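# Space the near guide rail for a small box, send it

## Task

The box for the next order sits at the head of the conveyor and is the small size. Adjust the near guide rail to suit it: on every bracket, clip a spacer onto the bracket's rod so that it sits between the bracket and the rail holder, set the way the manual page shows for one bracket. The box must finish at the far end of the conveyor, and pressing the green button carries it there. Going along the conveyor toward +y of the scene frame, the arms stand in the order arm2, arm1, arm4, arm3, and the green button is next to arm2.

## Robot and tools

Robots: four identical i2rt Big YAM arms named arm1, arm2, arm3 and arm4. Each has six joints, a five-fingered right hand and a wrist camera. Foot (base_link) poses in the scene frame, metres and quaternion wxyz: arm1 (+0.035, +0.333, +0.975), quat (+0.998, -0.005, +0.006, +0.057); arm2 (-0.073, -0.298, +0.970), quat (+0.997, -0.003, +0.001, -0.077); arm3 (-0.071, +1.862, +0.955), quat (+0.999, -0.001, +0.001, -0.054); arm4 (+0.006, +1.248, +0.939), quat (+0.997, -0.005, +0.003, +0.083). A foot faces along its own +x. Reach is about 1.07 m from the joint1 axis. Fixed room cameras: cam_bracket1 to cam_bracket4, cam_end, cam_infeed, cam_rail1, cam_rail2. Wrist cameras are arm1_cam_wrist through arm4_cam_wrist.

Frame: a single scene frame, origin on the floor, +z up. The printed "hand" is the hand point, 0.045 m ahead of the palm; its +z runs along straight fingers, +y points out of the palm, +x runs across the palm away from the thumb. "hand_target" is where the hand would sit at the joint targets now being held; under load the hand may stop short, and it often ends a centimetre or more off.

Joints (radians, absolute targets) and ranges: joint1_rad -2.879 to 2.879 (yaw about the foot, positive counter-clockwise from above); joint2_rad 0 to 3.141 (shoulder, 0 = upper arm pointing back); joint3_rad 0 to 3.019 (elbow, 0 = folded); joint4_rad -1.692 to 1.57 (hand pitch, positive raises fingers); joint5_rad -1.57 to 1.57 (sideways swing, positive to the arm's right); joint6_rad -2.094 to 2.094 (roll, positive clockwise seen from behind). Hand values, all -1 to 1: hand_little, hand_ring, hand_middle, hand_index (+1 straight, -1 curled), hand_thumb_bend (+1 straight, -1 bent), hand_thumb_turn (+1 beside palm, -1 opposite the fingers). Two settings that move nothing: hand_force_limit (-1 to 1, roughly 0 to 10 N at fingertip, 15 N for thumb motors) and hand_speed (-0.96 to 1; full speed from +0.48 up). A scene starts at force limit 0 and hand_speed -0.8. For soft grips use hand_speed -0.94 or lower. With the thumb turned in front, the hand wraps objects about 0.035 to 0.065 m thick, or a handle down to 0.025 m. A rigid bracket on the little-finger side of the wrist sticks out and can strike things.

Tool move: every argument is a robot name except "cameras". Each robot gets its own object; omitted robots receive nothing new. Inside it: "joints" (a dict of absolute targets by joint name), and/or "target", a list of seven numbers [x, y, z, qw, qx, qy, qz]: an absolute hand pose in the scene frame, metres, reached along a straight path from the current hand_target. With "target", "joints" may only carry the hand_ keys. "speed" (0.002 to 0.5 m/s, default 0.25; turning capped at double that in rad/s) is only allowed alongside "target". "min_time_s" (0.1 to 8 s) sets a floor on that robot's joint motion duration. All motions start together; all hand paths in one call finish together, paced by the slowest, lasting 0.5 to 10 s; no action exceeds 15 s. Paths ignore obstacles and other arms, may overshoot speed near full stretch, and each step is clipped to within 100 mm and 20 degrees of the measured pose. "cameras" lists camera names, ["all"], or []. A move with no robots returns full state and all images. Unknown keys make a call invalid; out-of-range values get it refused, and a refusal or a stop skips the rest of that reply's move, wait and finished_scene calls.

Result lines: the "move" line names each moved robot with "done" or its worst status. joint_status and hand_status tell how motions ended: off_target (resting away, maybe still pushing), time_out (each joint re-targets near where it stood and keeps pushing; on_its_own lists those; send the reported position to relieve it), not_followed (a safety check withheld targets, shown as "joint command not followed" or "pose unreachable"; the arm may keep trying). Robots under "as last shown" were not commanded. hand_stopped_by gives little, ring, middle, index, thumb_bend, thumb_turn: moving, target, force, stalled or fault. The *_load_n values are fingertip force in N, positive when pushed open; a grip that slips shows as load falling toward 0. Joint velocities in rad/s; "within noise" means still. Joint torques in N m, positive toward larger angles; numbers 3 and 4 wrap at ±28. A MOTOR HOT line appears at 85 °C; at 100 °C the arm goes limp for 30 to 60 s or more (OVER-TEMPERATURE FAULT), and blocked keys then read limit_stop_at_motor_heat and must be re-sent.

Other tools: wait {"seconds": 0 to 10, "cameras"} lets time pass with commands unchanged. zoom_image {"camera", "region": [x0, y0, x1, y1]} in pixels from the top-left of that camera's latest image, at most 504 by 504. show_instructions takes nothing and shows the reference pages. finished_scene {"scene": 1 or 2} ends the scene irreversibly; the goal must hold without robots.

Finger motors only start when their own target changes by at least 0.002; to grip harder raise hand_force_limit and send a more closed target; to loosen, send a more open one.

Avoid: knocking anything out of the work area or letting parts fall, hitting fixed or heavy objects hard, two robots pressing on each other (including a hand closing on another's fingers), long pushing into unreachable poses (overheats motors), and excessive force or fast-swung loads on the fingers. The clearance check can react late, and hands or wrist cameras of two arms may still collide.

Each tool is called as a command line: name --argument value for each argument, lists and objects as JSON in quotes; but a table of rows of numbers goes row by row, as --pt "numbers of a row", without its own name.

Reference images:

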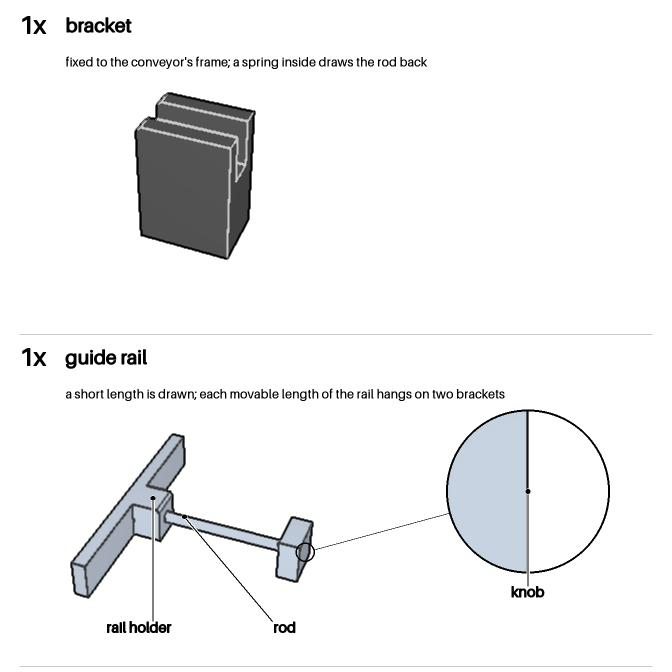

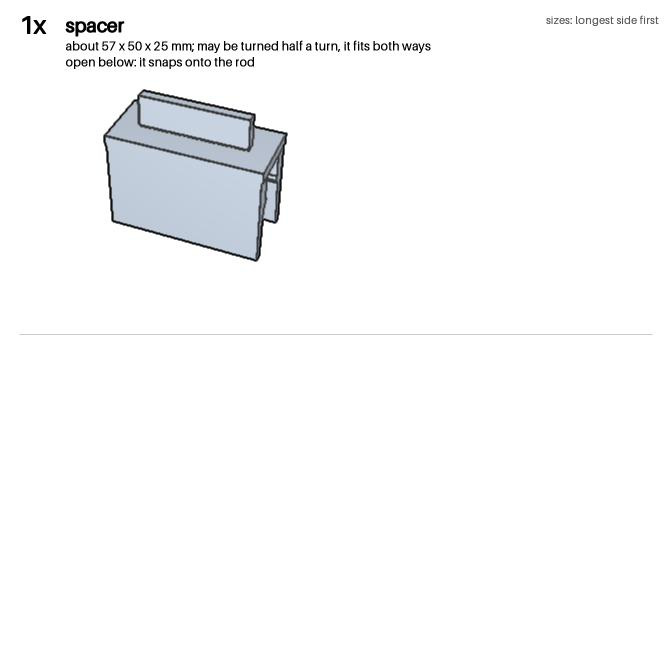

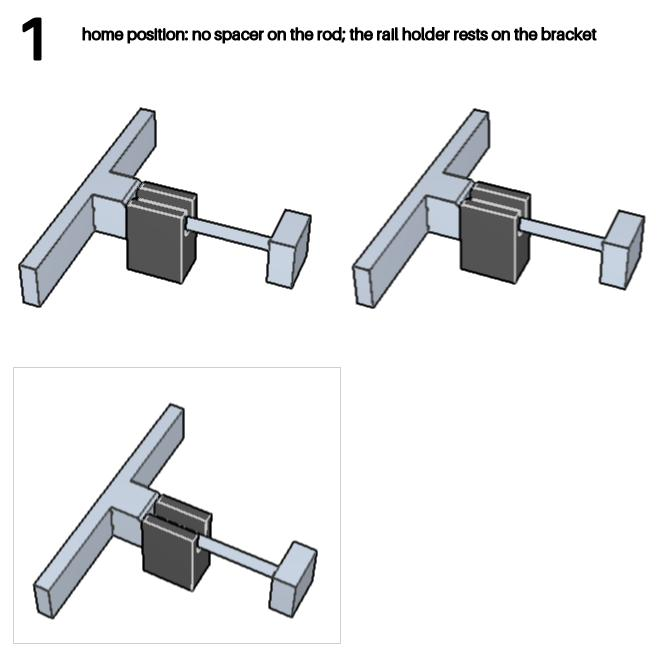

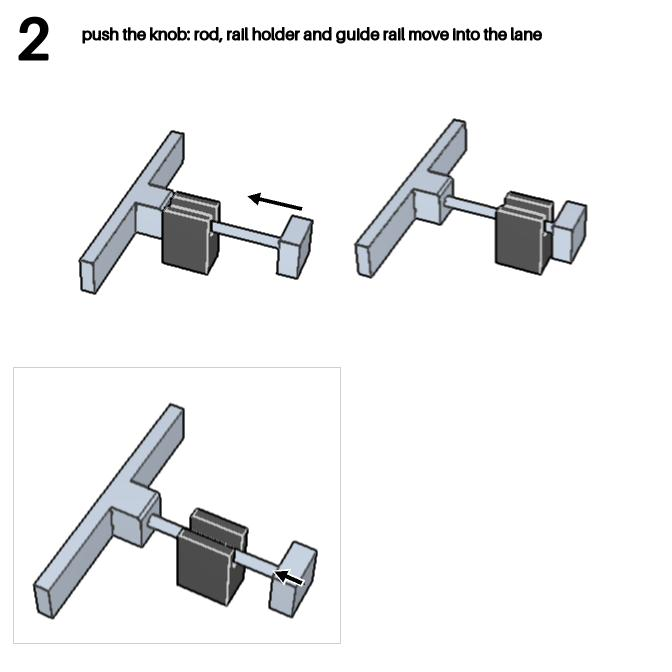

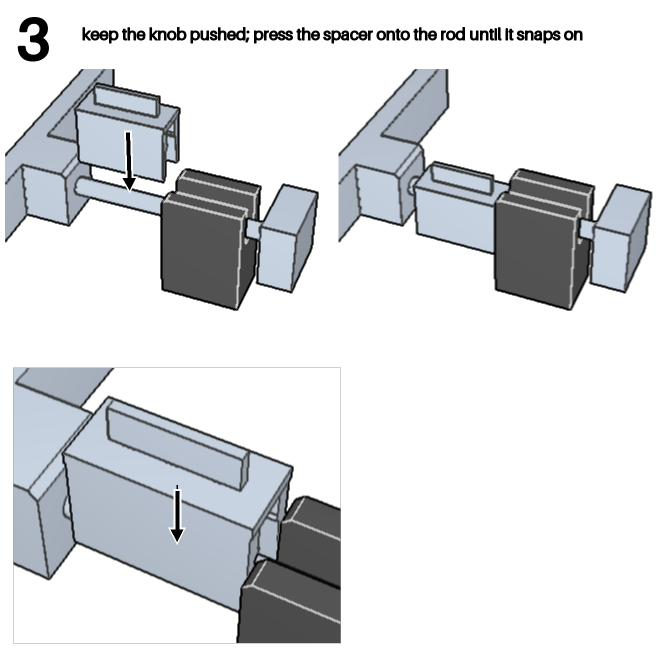

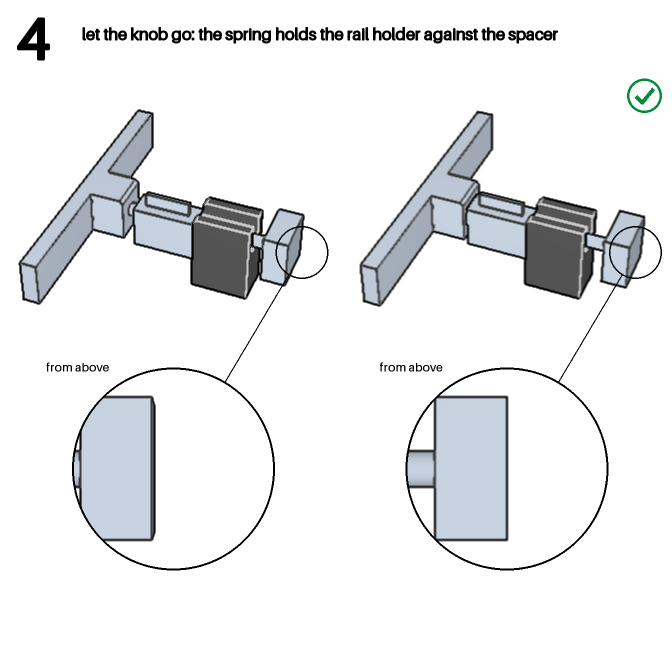

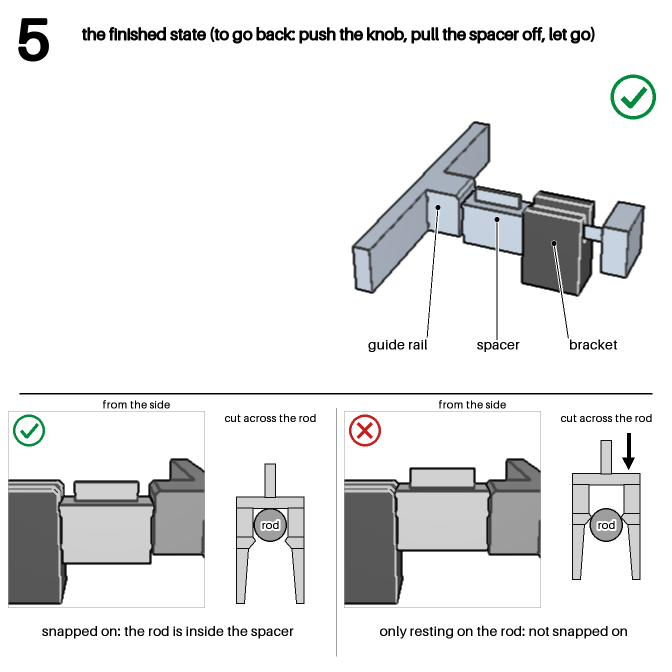

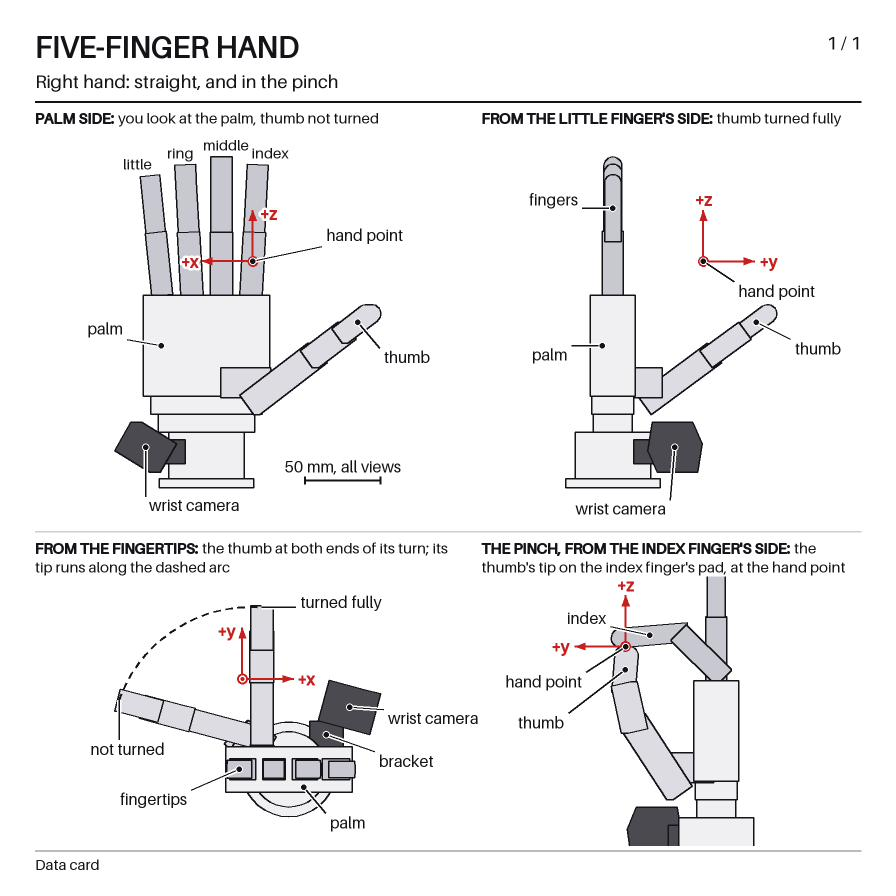

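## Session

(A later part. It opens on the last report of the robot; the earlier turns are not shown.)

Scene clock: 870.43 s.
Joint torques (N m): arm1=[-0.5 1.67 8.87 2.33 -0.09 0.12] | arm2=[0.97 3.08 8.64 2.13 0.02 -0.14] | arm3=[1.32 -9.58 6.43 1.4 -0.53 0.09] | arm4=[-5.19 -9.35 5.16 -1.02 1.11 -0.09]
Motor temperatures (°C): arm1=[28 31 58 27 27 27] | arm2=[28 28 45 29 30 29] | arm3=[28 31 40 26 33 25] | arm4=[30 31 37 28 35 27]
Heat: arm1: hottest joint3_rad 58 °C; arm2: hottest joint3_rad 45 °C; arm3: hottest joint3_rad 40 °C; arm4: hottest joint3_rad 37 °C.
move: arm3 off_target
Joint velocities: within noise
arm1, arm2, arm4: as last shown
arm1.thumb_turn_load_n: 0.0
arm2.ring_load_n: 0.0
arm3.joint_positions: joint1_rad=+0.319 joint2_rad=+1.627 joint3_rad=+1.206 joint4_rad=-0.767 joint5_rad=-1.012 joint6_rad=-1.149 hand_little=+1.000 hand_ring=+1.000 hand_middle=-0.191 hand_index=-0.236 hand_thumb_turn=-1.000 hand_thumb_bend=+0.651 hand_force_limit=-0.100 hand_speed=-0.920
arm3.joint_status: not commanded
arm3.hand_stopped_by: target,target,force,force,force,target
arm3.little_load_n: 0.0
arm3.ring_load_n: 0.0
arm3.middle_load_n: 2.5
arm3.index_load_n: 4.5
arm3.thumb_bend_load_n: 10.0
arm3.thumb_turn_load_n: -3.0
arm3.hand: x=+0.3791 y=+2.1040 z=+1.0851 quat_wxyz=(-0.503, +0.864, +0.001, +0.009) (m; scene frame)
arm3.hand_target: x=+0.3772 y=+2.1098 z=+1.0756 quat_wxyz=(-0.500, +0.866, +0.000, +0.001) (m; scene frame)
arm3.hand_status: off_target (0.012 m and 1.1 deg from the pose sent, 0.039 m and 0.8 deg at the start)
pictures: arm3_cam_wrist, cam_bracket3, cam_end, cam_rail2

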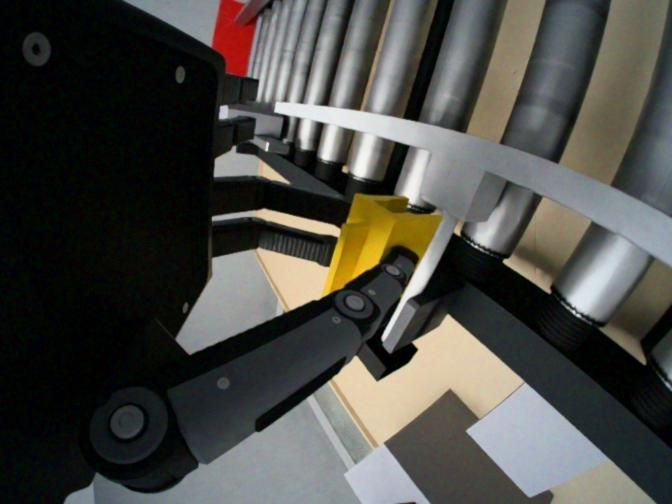

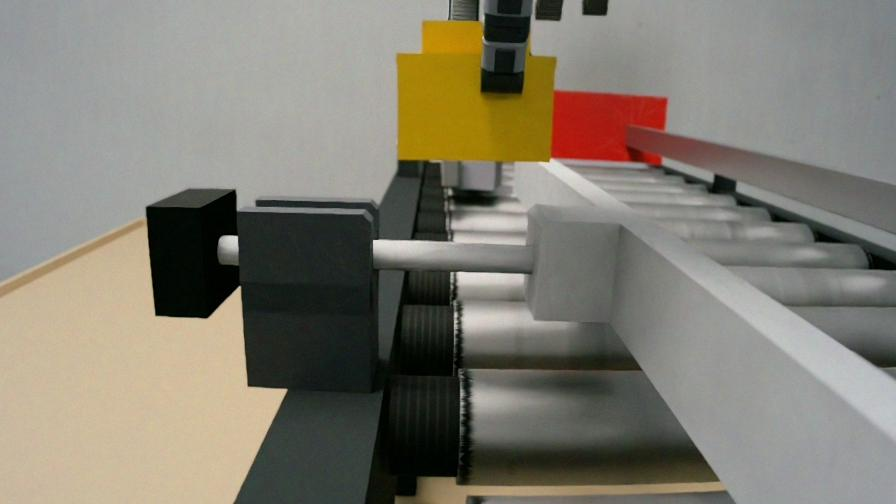

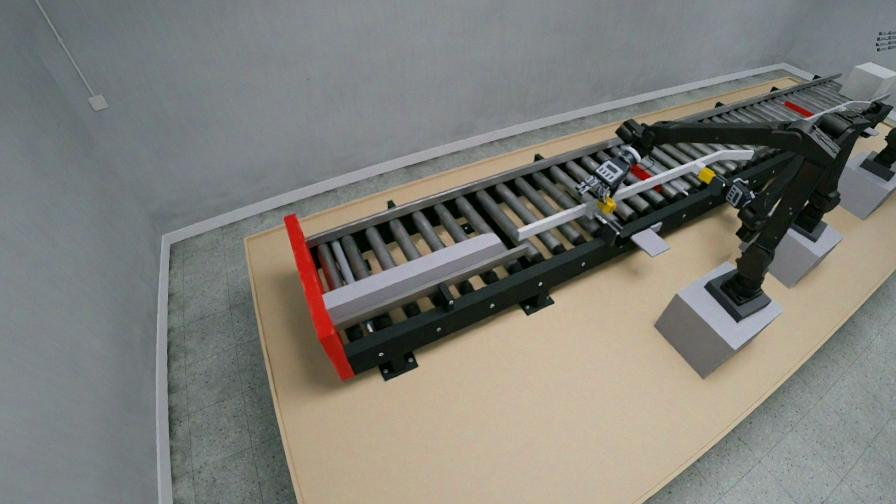

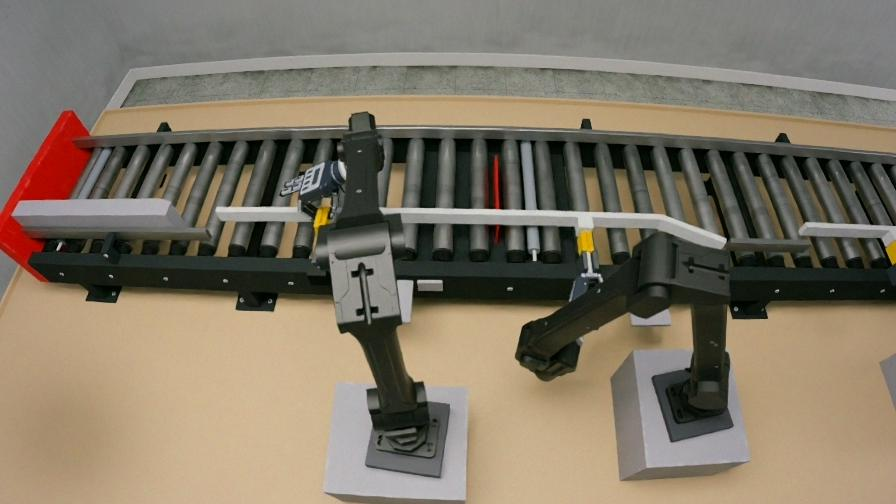

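move --arm3 '{"target": [0.3695, 2.111, 1.058, 0.5, -0.866, 0.0, 0.0], "speed": 0.05}' --cameras '["arm3_cam_wrist", "cam_bracket3", "cam_rail2", "cam_end"]'

zoom_image --camera "cam_rail2" --region '[250, 170, 430, 300]'

zoom_image --camera "cam_end" --region '[540, 140, 680, 280]'

Scene clock: 882.73 s.
Joint torques (N m): arm1=[0.15 1.9 8.83 2.29 -0.09 0.11] | arm2=[0.91 3.08 8.65 2.11 0.02 -0.14] | arm3=[1.32 -9.29 6.28 1.39 -0.53 0.09] | arm4=[-5.19 -9.35 5.14 -1.02 1.12 -0.1]
Motor temperatures (°C): arm1=[28 31 58 27 27 27] | arm2=[28 28 45 29 30 29] | arm3=[28 31 40 26 32 25] | arm4=[30 31 36 28 35 27]
Heat: arm1: hottest joint3_rad 58 °C; arm2: hottest joint3_rad 45 °C; arm3: hottest joint3_rad 40 °C; arm4: hottest joint3_rad 36 °C.
move: arm3 off_target
Joint velocities: within noise
arm1, arm2, arm4: as last shown
arm3.joint_positions: joint1_rad=+0.319 joint2_rad=+1.628 joint3_rad=+1.158 joint4_rad=-0.714 joint5_rad=-1.011 joint6_rad=-1.143 hand_little=+1.000 hand_ring=+1.000 hand_middle=-0.191 hand_index=-0.236 hand_thumb_turn=-1.000 hand_thumb_bend=+0.651 hand_force_limit=-0.100 hand_speed=-0.920
arm3.joint_status: not commanded
arm3.hand_stopped_by: target,target,force,force,force,target
arm3.little_load_n: 0.0
arm3.ring_load_n: 0.0
arm3.middle_load_n: 3.0
arm3.index_load_n: 4.5
arm3.thumb_bend_load_n: 9.5
arm3.thumb_turn_load_n: -3.0
arm3.hand: x=+0.3725 y=+2.1026 z=+1.0682 quat_wxyz=(-0.503, +0.864, -0.001, +0.009) (m; scene frame)
arm3.hand_target: x=+0.3701 y=+2.1083 z=+1.0581 quat_wxyz=(-0.499, +0.866, -0.002, +0.001) (m; scene frame)
arm3.hand_status: off_target (0.014 m and 1.1 deg from the pose sent, 0.030 m and 1.1 deg at the start)
arm4.middle_load_n: -2.5
pictures: arm3_cam_wrist, cam_bracket3, cam_end, cam_rail2

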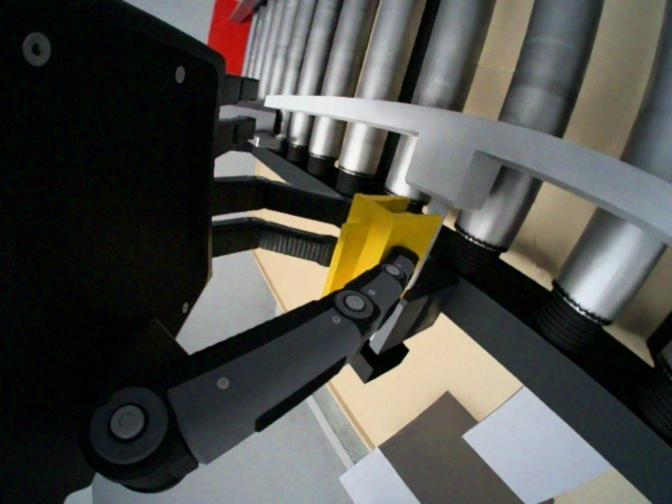

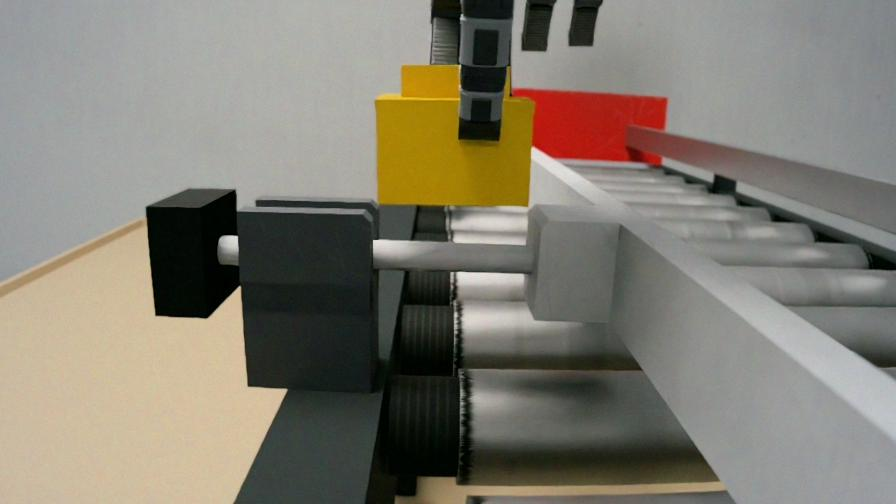

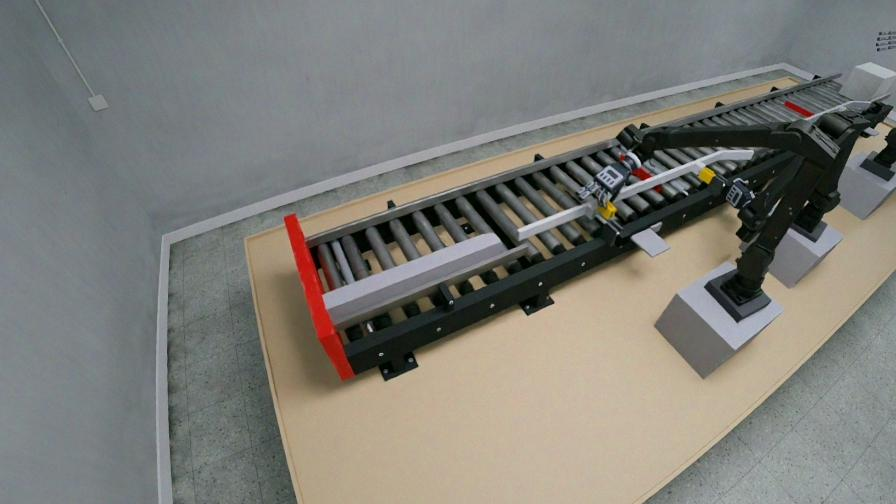

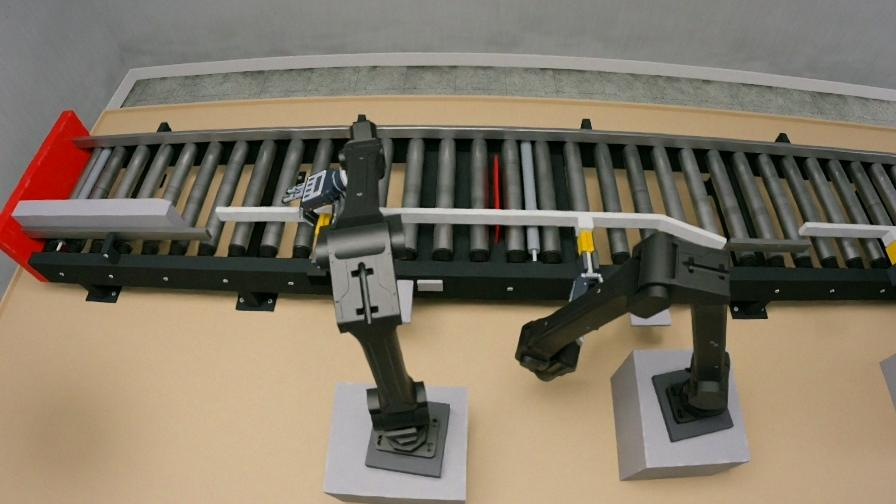

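Scaled by 2.800.

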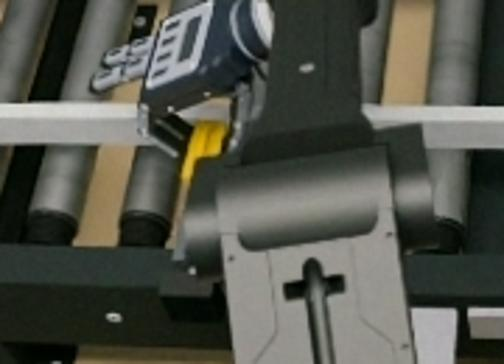

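Scaled by 3.600.

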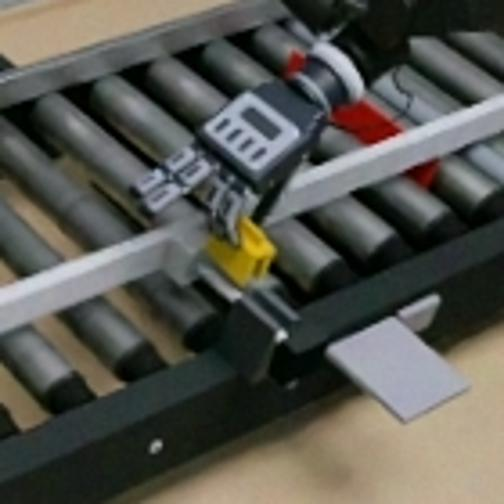

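zoom_image --camera "cam_rail2" --region '[290, 190, 370, 270]'

zoom_image --camera "cam_end" --region '[570, 170, 650, 250]'

zoom_image --camera "arm3_cam_wrist" --region '[320, 170, 480, 330]'

zoom_image --camera "cam_bracket3" --region '[340, 50, 640, 350]'

Scaled by 6.300.

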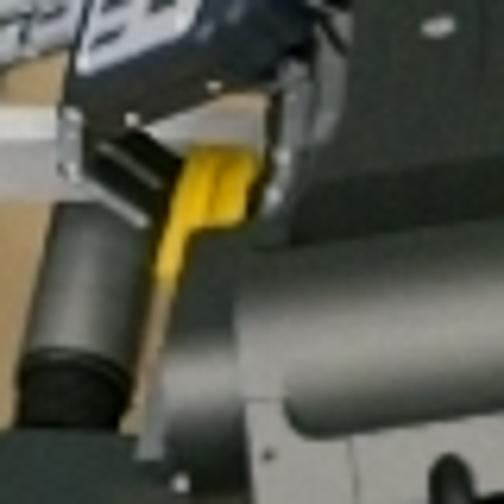

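Scaled by 6.300.

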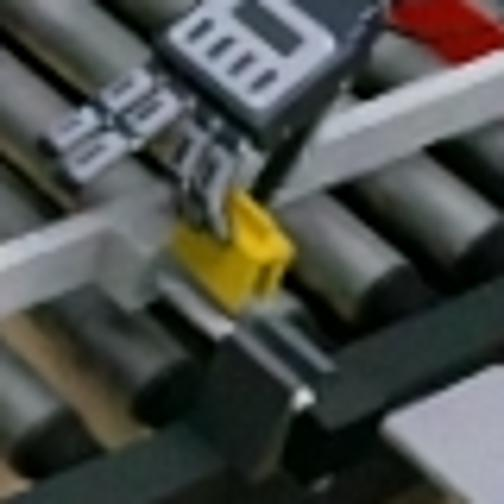

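Scaled by 3.150 from the camera's 672x504 image, which has a finer 960x720 frame.

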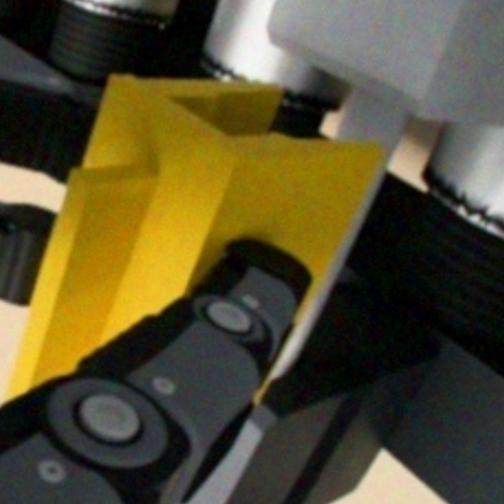

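Scaled by 1.680.

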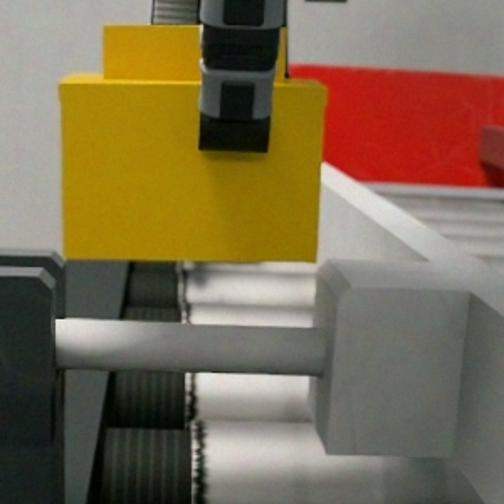

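wait --seconds 0 --cameras '["cam_bracket4", "cam_bracket3"]'

zoom_image --camera "cam_bracket4" --region '[340, 150, 640, 350]'

Scene clock: 911.67 s.
Joint torques (N m): arm1=[0.03 1.85 8.79 2.36 -0.04 0.1] | arm2=[0.97 3.02 8.65 2.13 0.01 -0.14] | arm3=[1.32 -9.29 6.28 1.4 -0.53 0.09] | arm4=[-5.13 -9.29 5.15 -0.98 1.12 -0.1]
Motor temperatures (°C): arm1=[28 31 58 27 27 27] | arm2=[28 28 45 29 30 29] | arm3=[28 31 40 26 32 25] | arm4=[30 31 36 28 35 27]
Heat: arm1: hottest joint3_rad 58 °C; arm2: hottest joint3_rad 45 °C; arm3: hottest joint3_rad 40 °C; arm4: hottest joint3_rad 36 °C.
Joint velocities: within noise
arm1.joint_positions: joint1_rad=+0.136 joint2_rad=+0.617 joint3_rad=+1.332 joint4_rad=-1.203 joint5_rad=-0.121 joint6_rad=-1.300 hand_little=+1.000 hand_ring=+1.000 hand_middle=+1.000 hand_index=+1.000 hand_thumb_turn=+1.000 hand_thumb_bend=+1.000 hand_force_limit=+0.000 hand_speed=-0.800
arm1.joint_status: not commanded
arm1.hand_stopped_by: target,target,target,target,target,target
arm1.little_load_n: 0.0
arm1.ring_load_n: 0.0
arm1.middle_load_n: 0.0
arm1.index_load_n: 0.0
arm1.thumb_bend_load_n: 0.0
arm1.thumb_turn_load_n: 0.0
arm1.hand: x=+0.2992 y=+0.3763 z=+1.4587 quat_wxyz=(-0.178, +0.860, +0.023, +0.478) (m; scene frame)
arm1.hand_target: x=+0.2980 y=+0.3761 z=+1.4709 quat_wxyz=(-0.180, +0.853, +0.024, +0.489) (m; scene frame)
arm1.hand_status: not commanded
arm2.joint_positions: joint1_rad=-0.027 joint2_rad=+0.640 joint3_rad=+1.404 joint4_rad=-1.216 joint5_rad=-0.086 joint6_rad=-1.008 hand_little=+1.000 hand_ring=+1.000 hand_middle=+1.000 hand_index=+1.000 hand_thumb_turn=+1.000 hand_thumb_bend=+1.000 hand_force_limit=+0.000 hand_speed=-0.800
arm2.joint_status: not commanded
arm2.hand_stopped_by: target,target,target,target,target,target
arm2.little_load_n: 0.0
arm2.ring_load_n: 0.0
arm2.middle_load_n: 0.0
arm2.index_load_n: 0.0
arm2.thumb_bend_load_n: 0.0
arm2.thumb_turn_load_n: 0.0
arm2.hand: x=+0.1735 y=-0.3588 z=+1.4749 quat_wxyz=(-0.134, +0.798, -0.285, +0.513) (m; scene frame)
arm2.hand_target: x=+0.1724 y=-0.3585 z=+1.4879 quat_wxyz=(-0.136, +0.791, -0.282, +0.525) (m; scene frame)
arm2.hand_status: not commanded
arm3.joint_positions: joint1_rad=+0.319 joint2_rad=+1.628 joint3_rad=+1.158 joint4_rad=-0.714 joint5_rad=-1.011 joint6_rad=-1.143 hand_little=+1.000 hand_ring=+1.000 hand_middle=-0.191 hand_index=-0.236 hand_thumb_turn=-1.000 hand_thumb_bend=+0.651 hand_force_limit=-0.100 hand_speed=-0.920
arm3.joint_status: not commanded
arm3.hand_stopped_by: target,target,force,force,force,target
arm3.little_load_n: 0.0
arm3.ring_load_n: 0.0
arm3.middle_load_n: 2.5
arm3.index_load_n: 4.5
arm3.thumb_bend_load_n: 10.0
arm3.thumb_turn_load_n: -3.0
arm3.hand: x=+0.3725 y=+2.1026 z=+1.0682 quat_wxyz=(-0.503, +0.864, -0.001, +0.009) (m; scene frame)
arm3.hand_target: x=+0.3701 y=+2.1083 z=+1.0581 quat_wxyz=(-0.499, +0.866, -0.002, +0.001) (m; scene frame)
arm3.hand_status: off_target (0.014 m and 1.1 deg from the pose sent, 0.030 m and 1.1 deg at the start)
arm4.joint_positions: joint1_rad=+1.153 joint2_rad=+1.973 joint3_rad=+0.802 joint4_rad=-1.670 joint5_rad=+1.539 joint6_rad=+1.263 hand_little=-1.000 hand_ring=-1.000 hand_middle=-1.000 hand_index=-1.000 hand_thumb_turn=-1.000 hand_thumb_bend=+1.000 hand_force_limit=+0.000 hand_speed=+0.000
arm4.joint_status: not commanded
arm4.hand_stopped_by: target,target,target,target,target,target
arm4.little_load_n: 0.0
arm4.ring_load_n: 0.0
arm4.middle_load_n: -2.0
arm4.index_load_n: -0.5
arm4.thumb_bend_load_n: 0.0
arm4.thumb_turn_load_n: 0.5
arm4.hand: x=+0.2534 y=+1.4374 z=+0.9824 quat_wxyz=(+0.106, +0.705, -0.093, +0.695) (m; scene frame)
arm4.hand_target: x=+0.2763 y=+1.4295 z=+0.9805 quat_wxyz=(+0.123, +0.698, -0.124, +0.695) (m; scene frame)
arm4.hand_status: not commanded
pictures: cam_bracket3, cam_bracket4

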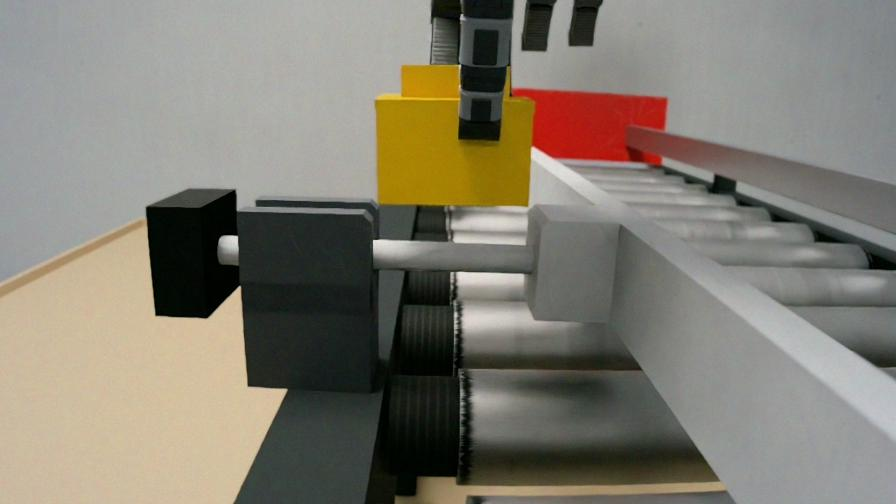

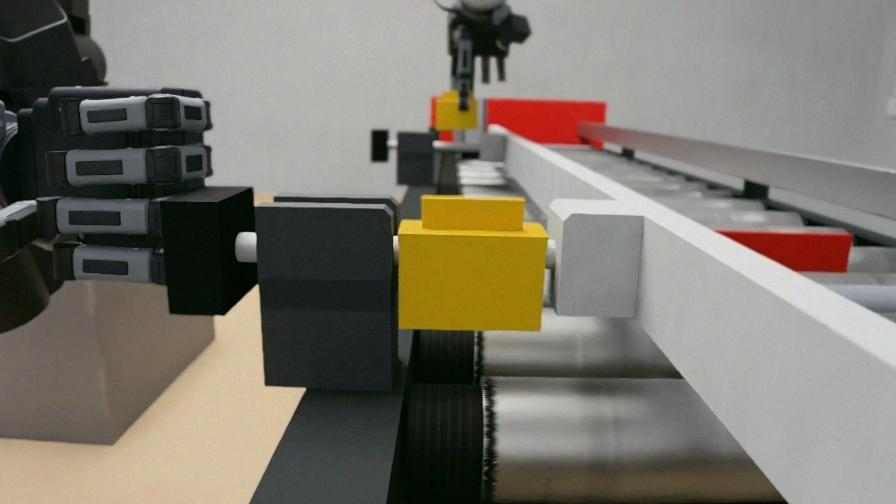

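Scaled by 1.680.

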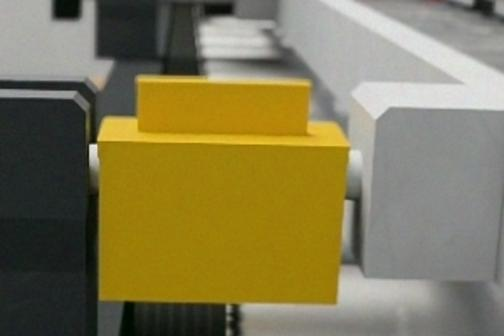

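move --arm3 '{"target": [0.3705, 2.124, 1.058, 0.5, -0.866, 0.0, 0.0], "speed": 0.05}' --cameras '["arm3_cam_wrist", "cam_bracket3", "cam_rail2", "cam_end"]'

zoom_image --camera "cam_bracket3" --region '[340, 50, 640, 350]'

zoom_image --camera "cam_end" --region '[570, 170, 650, 250]'

zoom_image --camera "arm3_cam_wrist" --region '[320, 170, 480, 330]'

Scene clock: 921.07 s.
Joint torques (N m): arm1=[-0.56 2.14 8.9 2.36 -0.08 0.08] | arm2=[0.91 3.02 8.68 2.13 0.02 -0.15] | arm3=[1.32 -9.29 6.63 1.44 -0.51 0.09] | arm4=[-5.01 -9.41 5.14 -1.03 1.13 -0.1]
Motor temperatures (°C): arm1=[28 31 58 27 27 27] | arm2=[28 28 45 29 30 29] | arm3=[28 31 40 26 32 25] | arm4=[30 31 36 28 35 27]
Heat: arm1: hottest joint3_rad 58 °C; arm2: hottest joint3_rad 45 °C; arm3: hottest joint3_rad 40 °C; arm4: hottest joint3_rad 36 °C.
move: arm3 done
Joint velocities: within noise
arm1, arm2, arm4: as last shown
arm2.thumb_turn_load_n: -0.5
arm3.joint_positions: joint1_rad=+0.353 joint2_rad=+1.635 joint3_rad=+1.158 joint4_rad=-0.675 joint5_rad=-1.001 joint6_rad=-1.100 hand_little=+1.000 hand_ring=+1.000 hand_middle=-0.191 hand_index=-0.236 hand_thumb_turn=-1.000 hand_thumb_bend=+0.651 hand_force_limit=-0.100 hand_speed=-0.920
arm3.joint_status: not commanded
arm3.hand_stopped_by: target,target,force,force,force,target
arm3.little_load_n: 0.0
arm3.ring_load_n: 0.0
arm3.middle_load_n: 2.5
arm3.index_load_n: 4.5
arm3.thumb_bend_load_n: 10.0
arm3.thumb_turn_load_n: -3.0
arm3.hand: x=+0.3703 y=+2.1189 z=+1.0665 quat_wxyz=(-0.503, +0.864, +0.002, +0.005) (m; scene frame)
arm3.hand_target: x=+0.3694 y=+2.1249 z=+1.0576 quat_wxyz=(-0.500, +0.866, +0.001, -0.001) (m; scene frame)
arm3.hand_status: done (0.010 m and 0.7 deg from the pose sent, 0.024 m and 1.1 deg at the start)
arm4.thumb_turn_load_n: 0.0
pictures: arm3_cam_wrist, cam_bracket3, cam_end, cam_rail2

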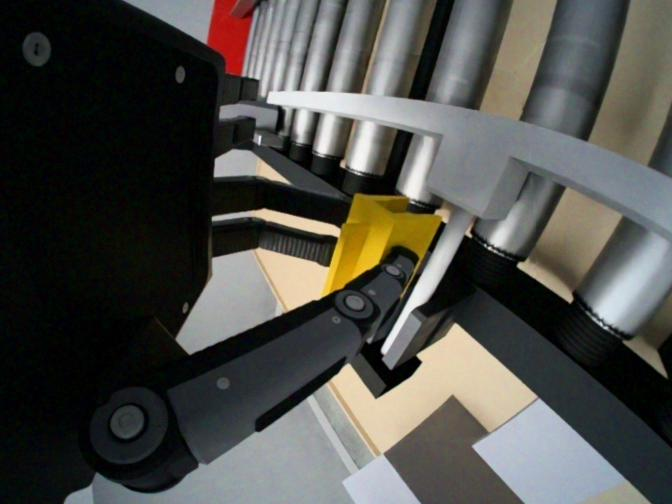

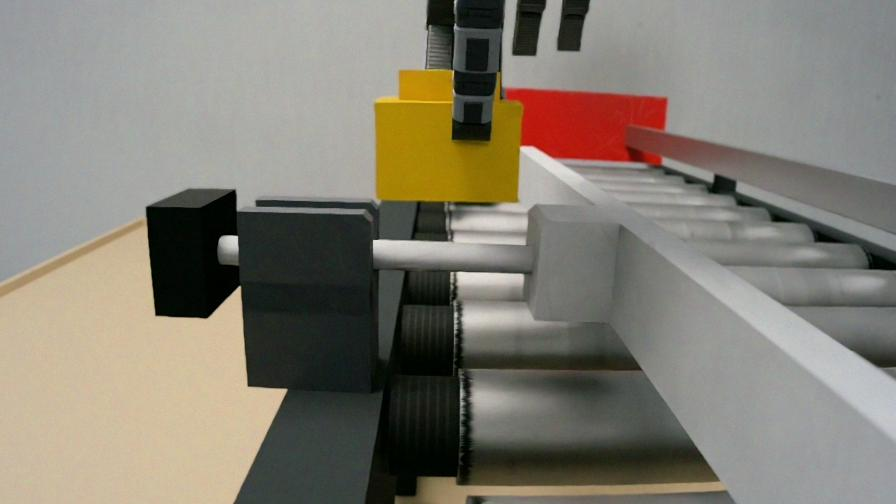

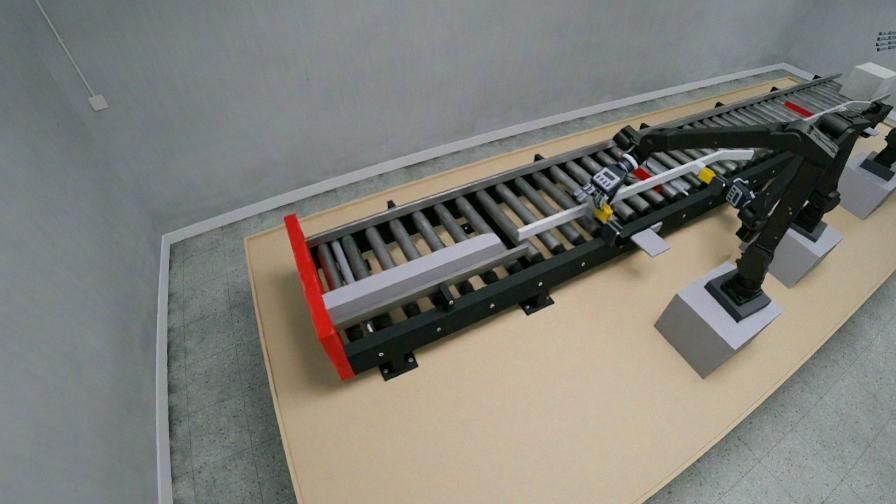

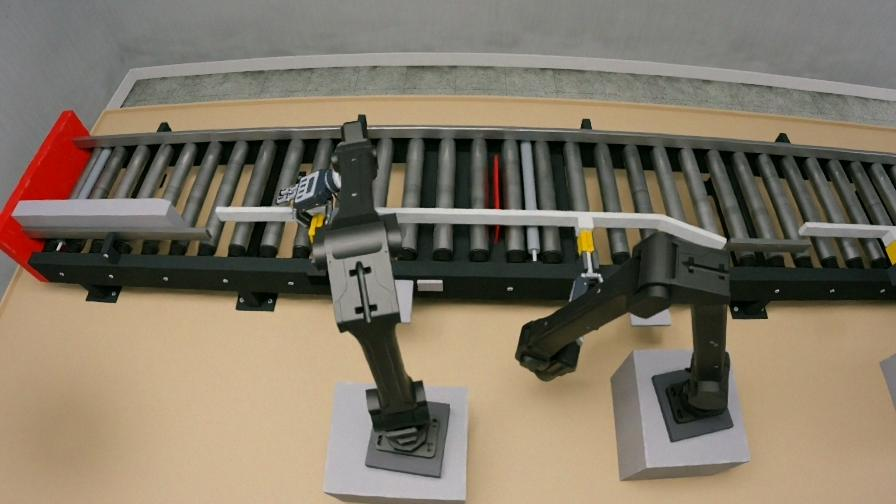

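Scaled by 1.680.

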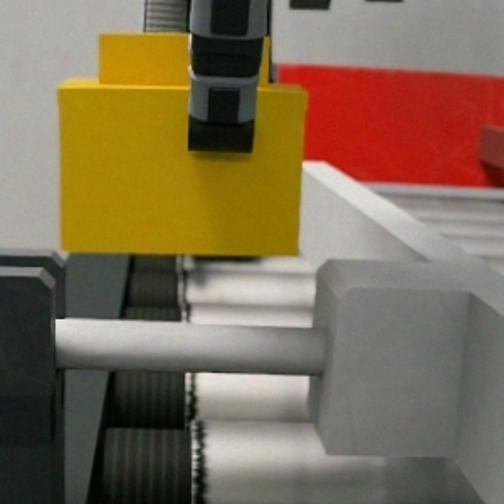

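Scaled by 6.300.

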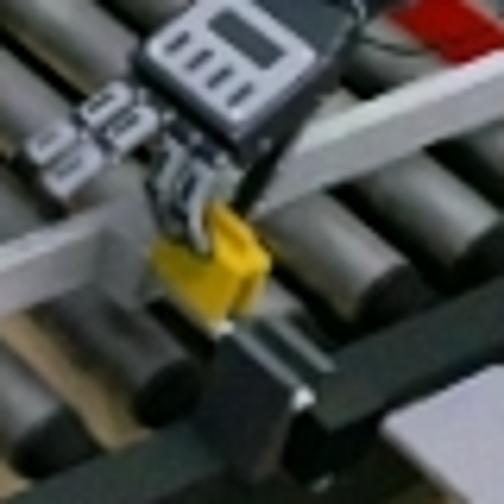

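Scaled by 3.150 from the camera's 672x504 image, which has a finer 960x720 frame.

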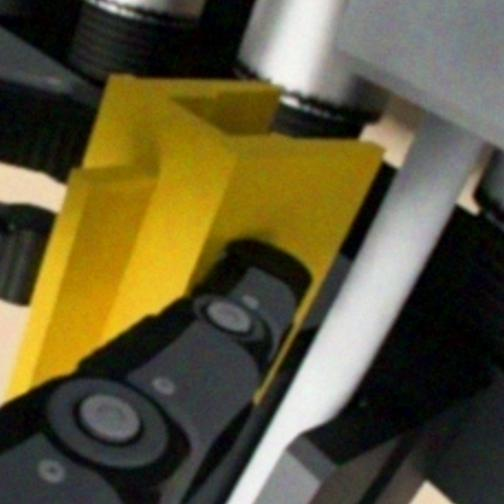

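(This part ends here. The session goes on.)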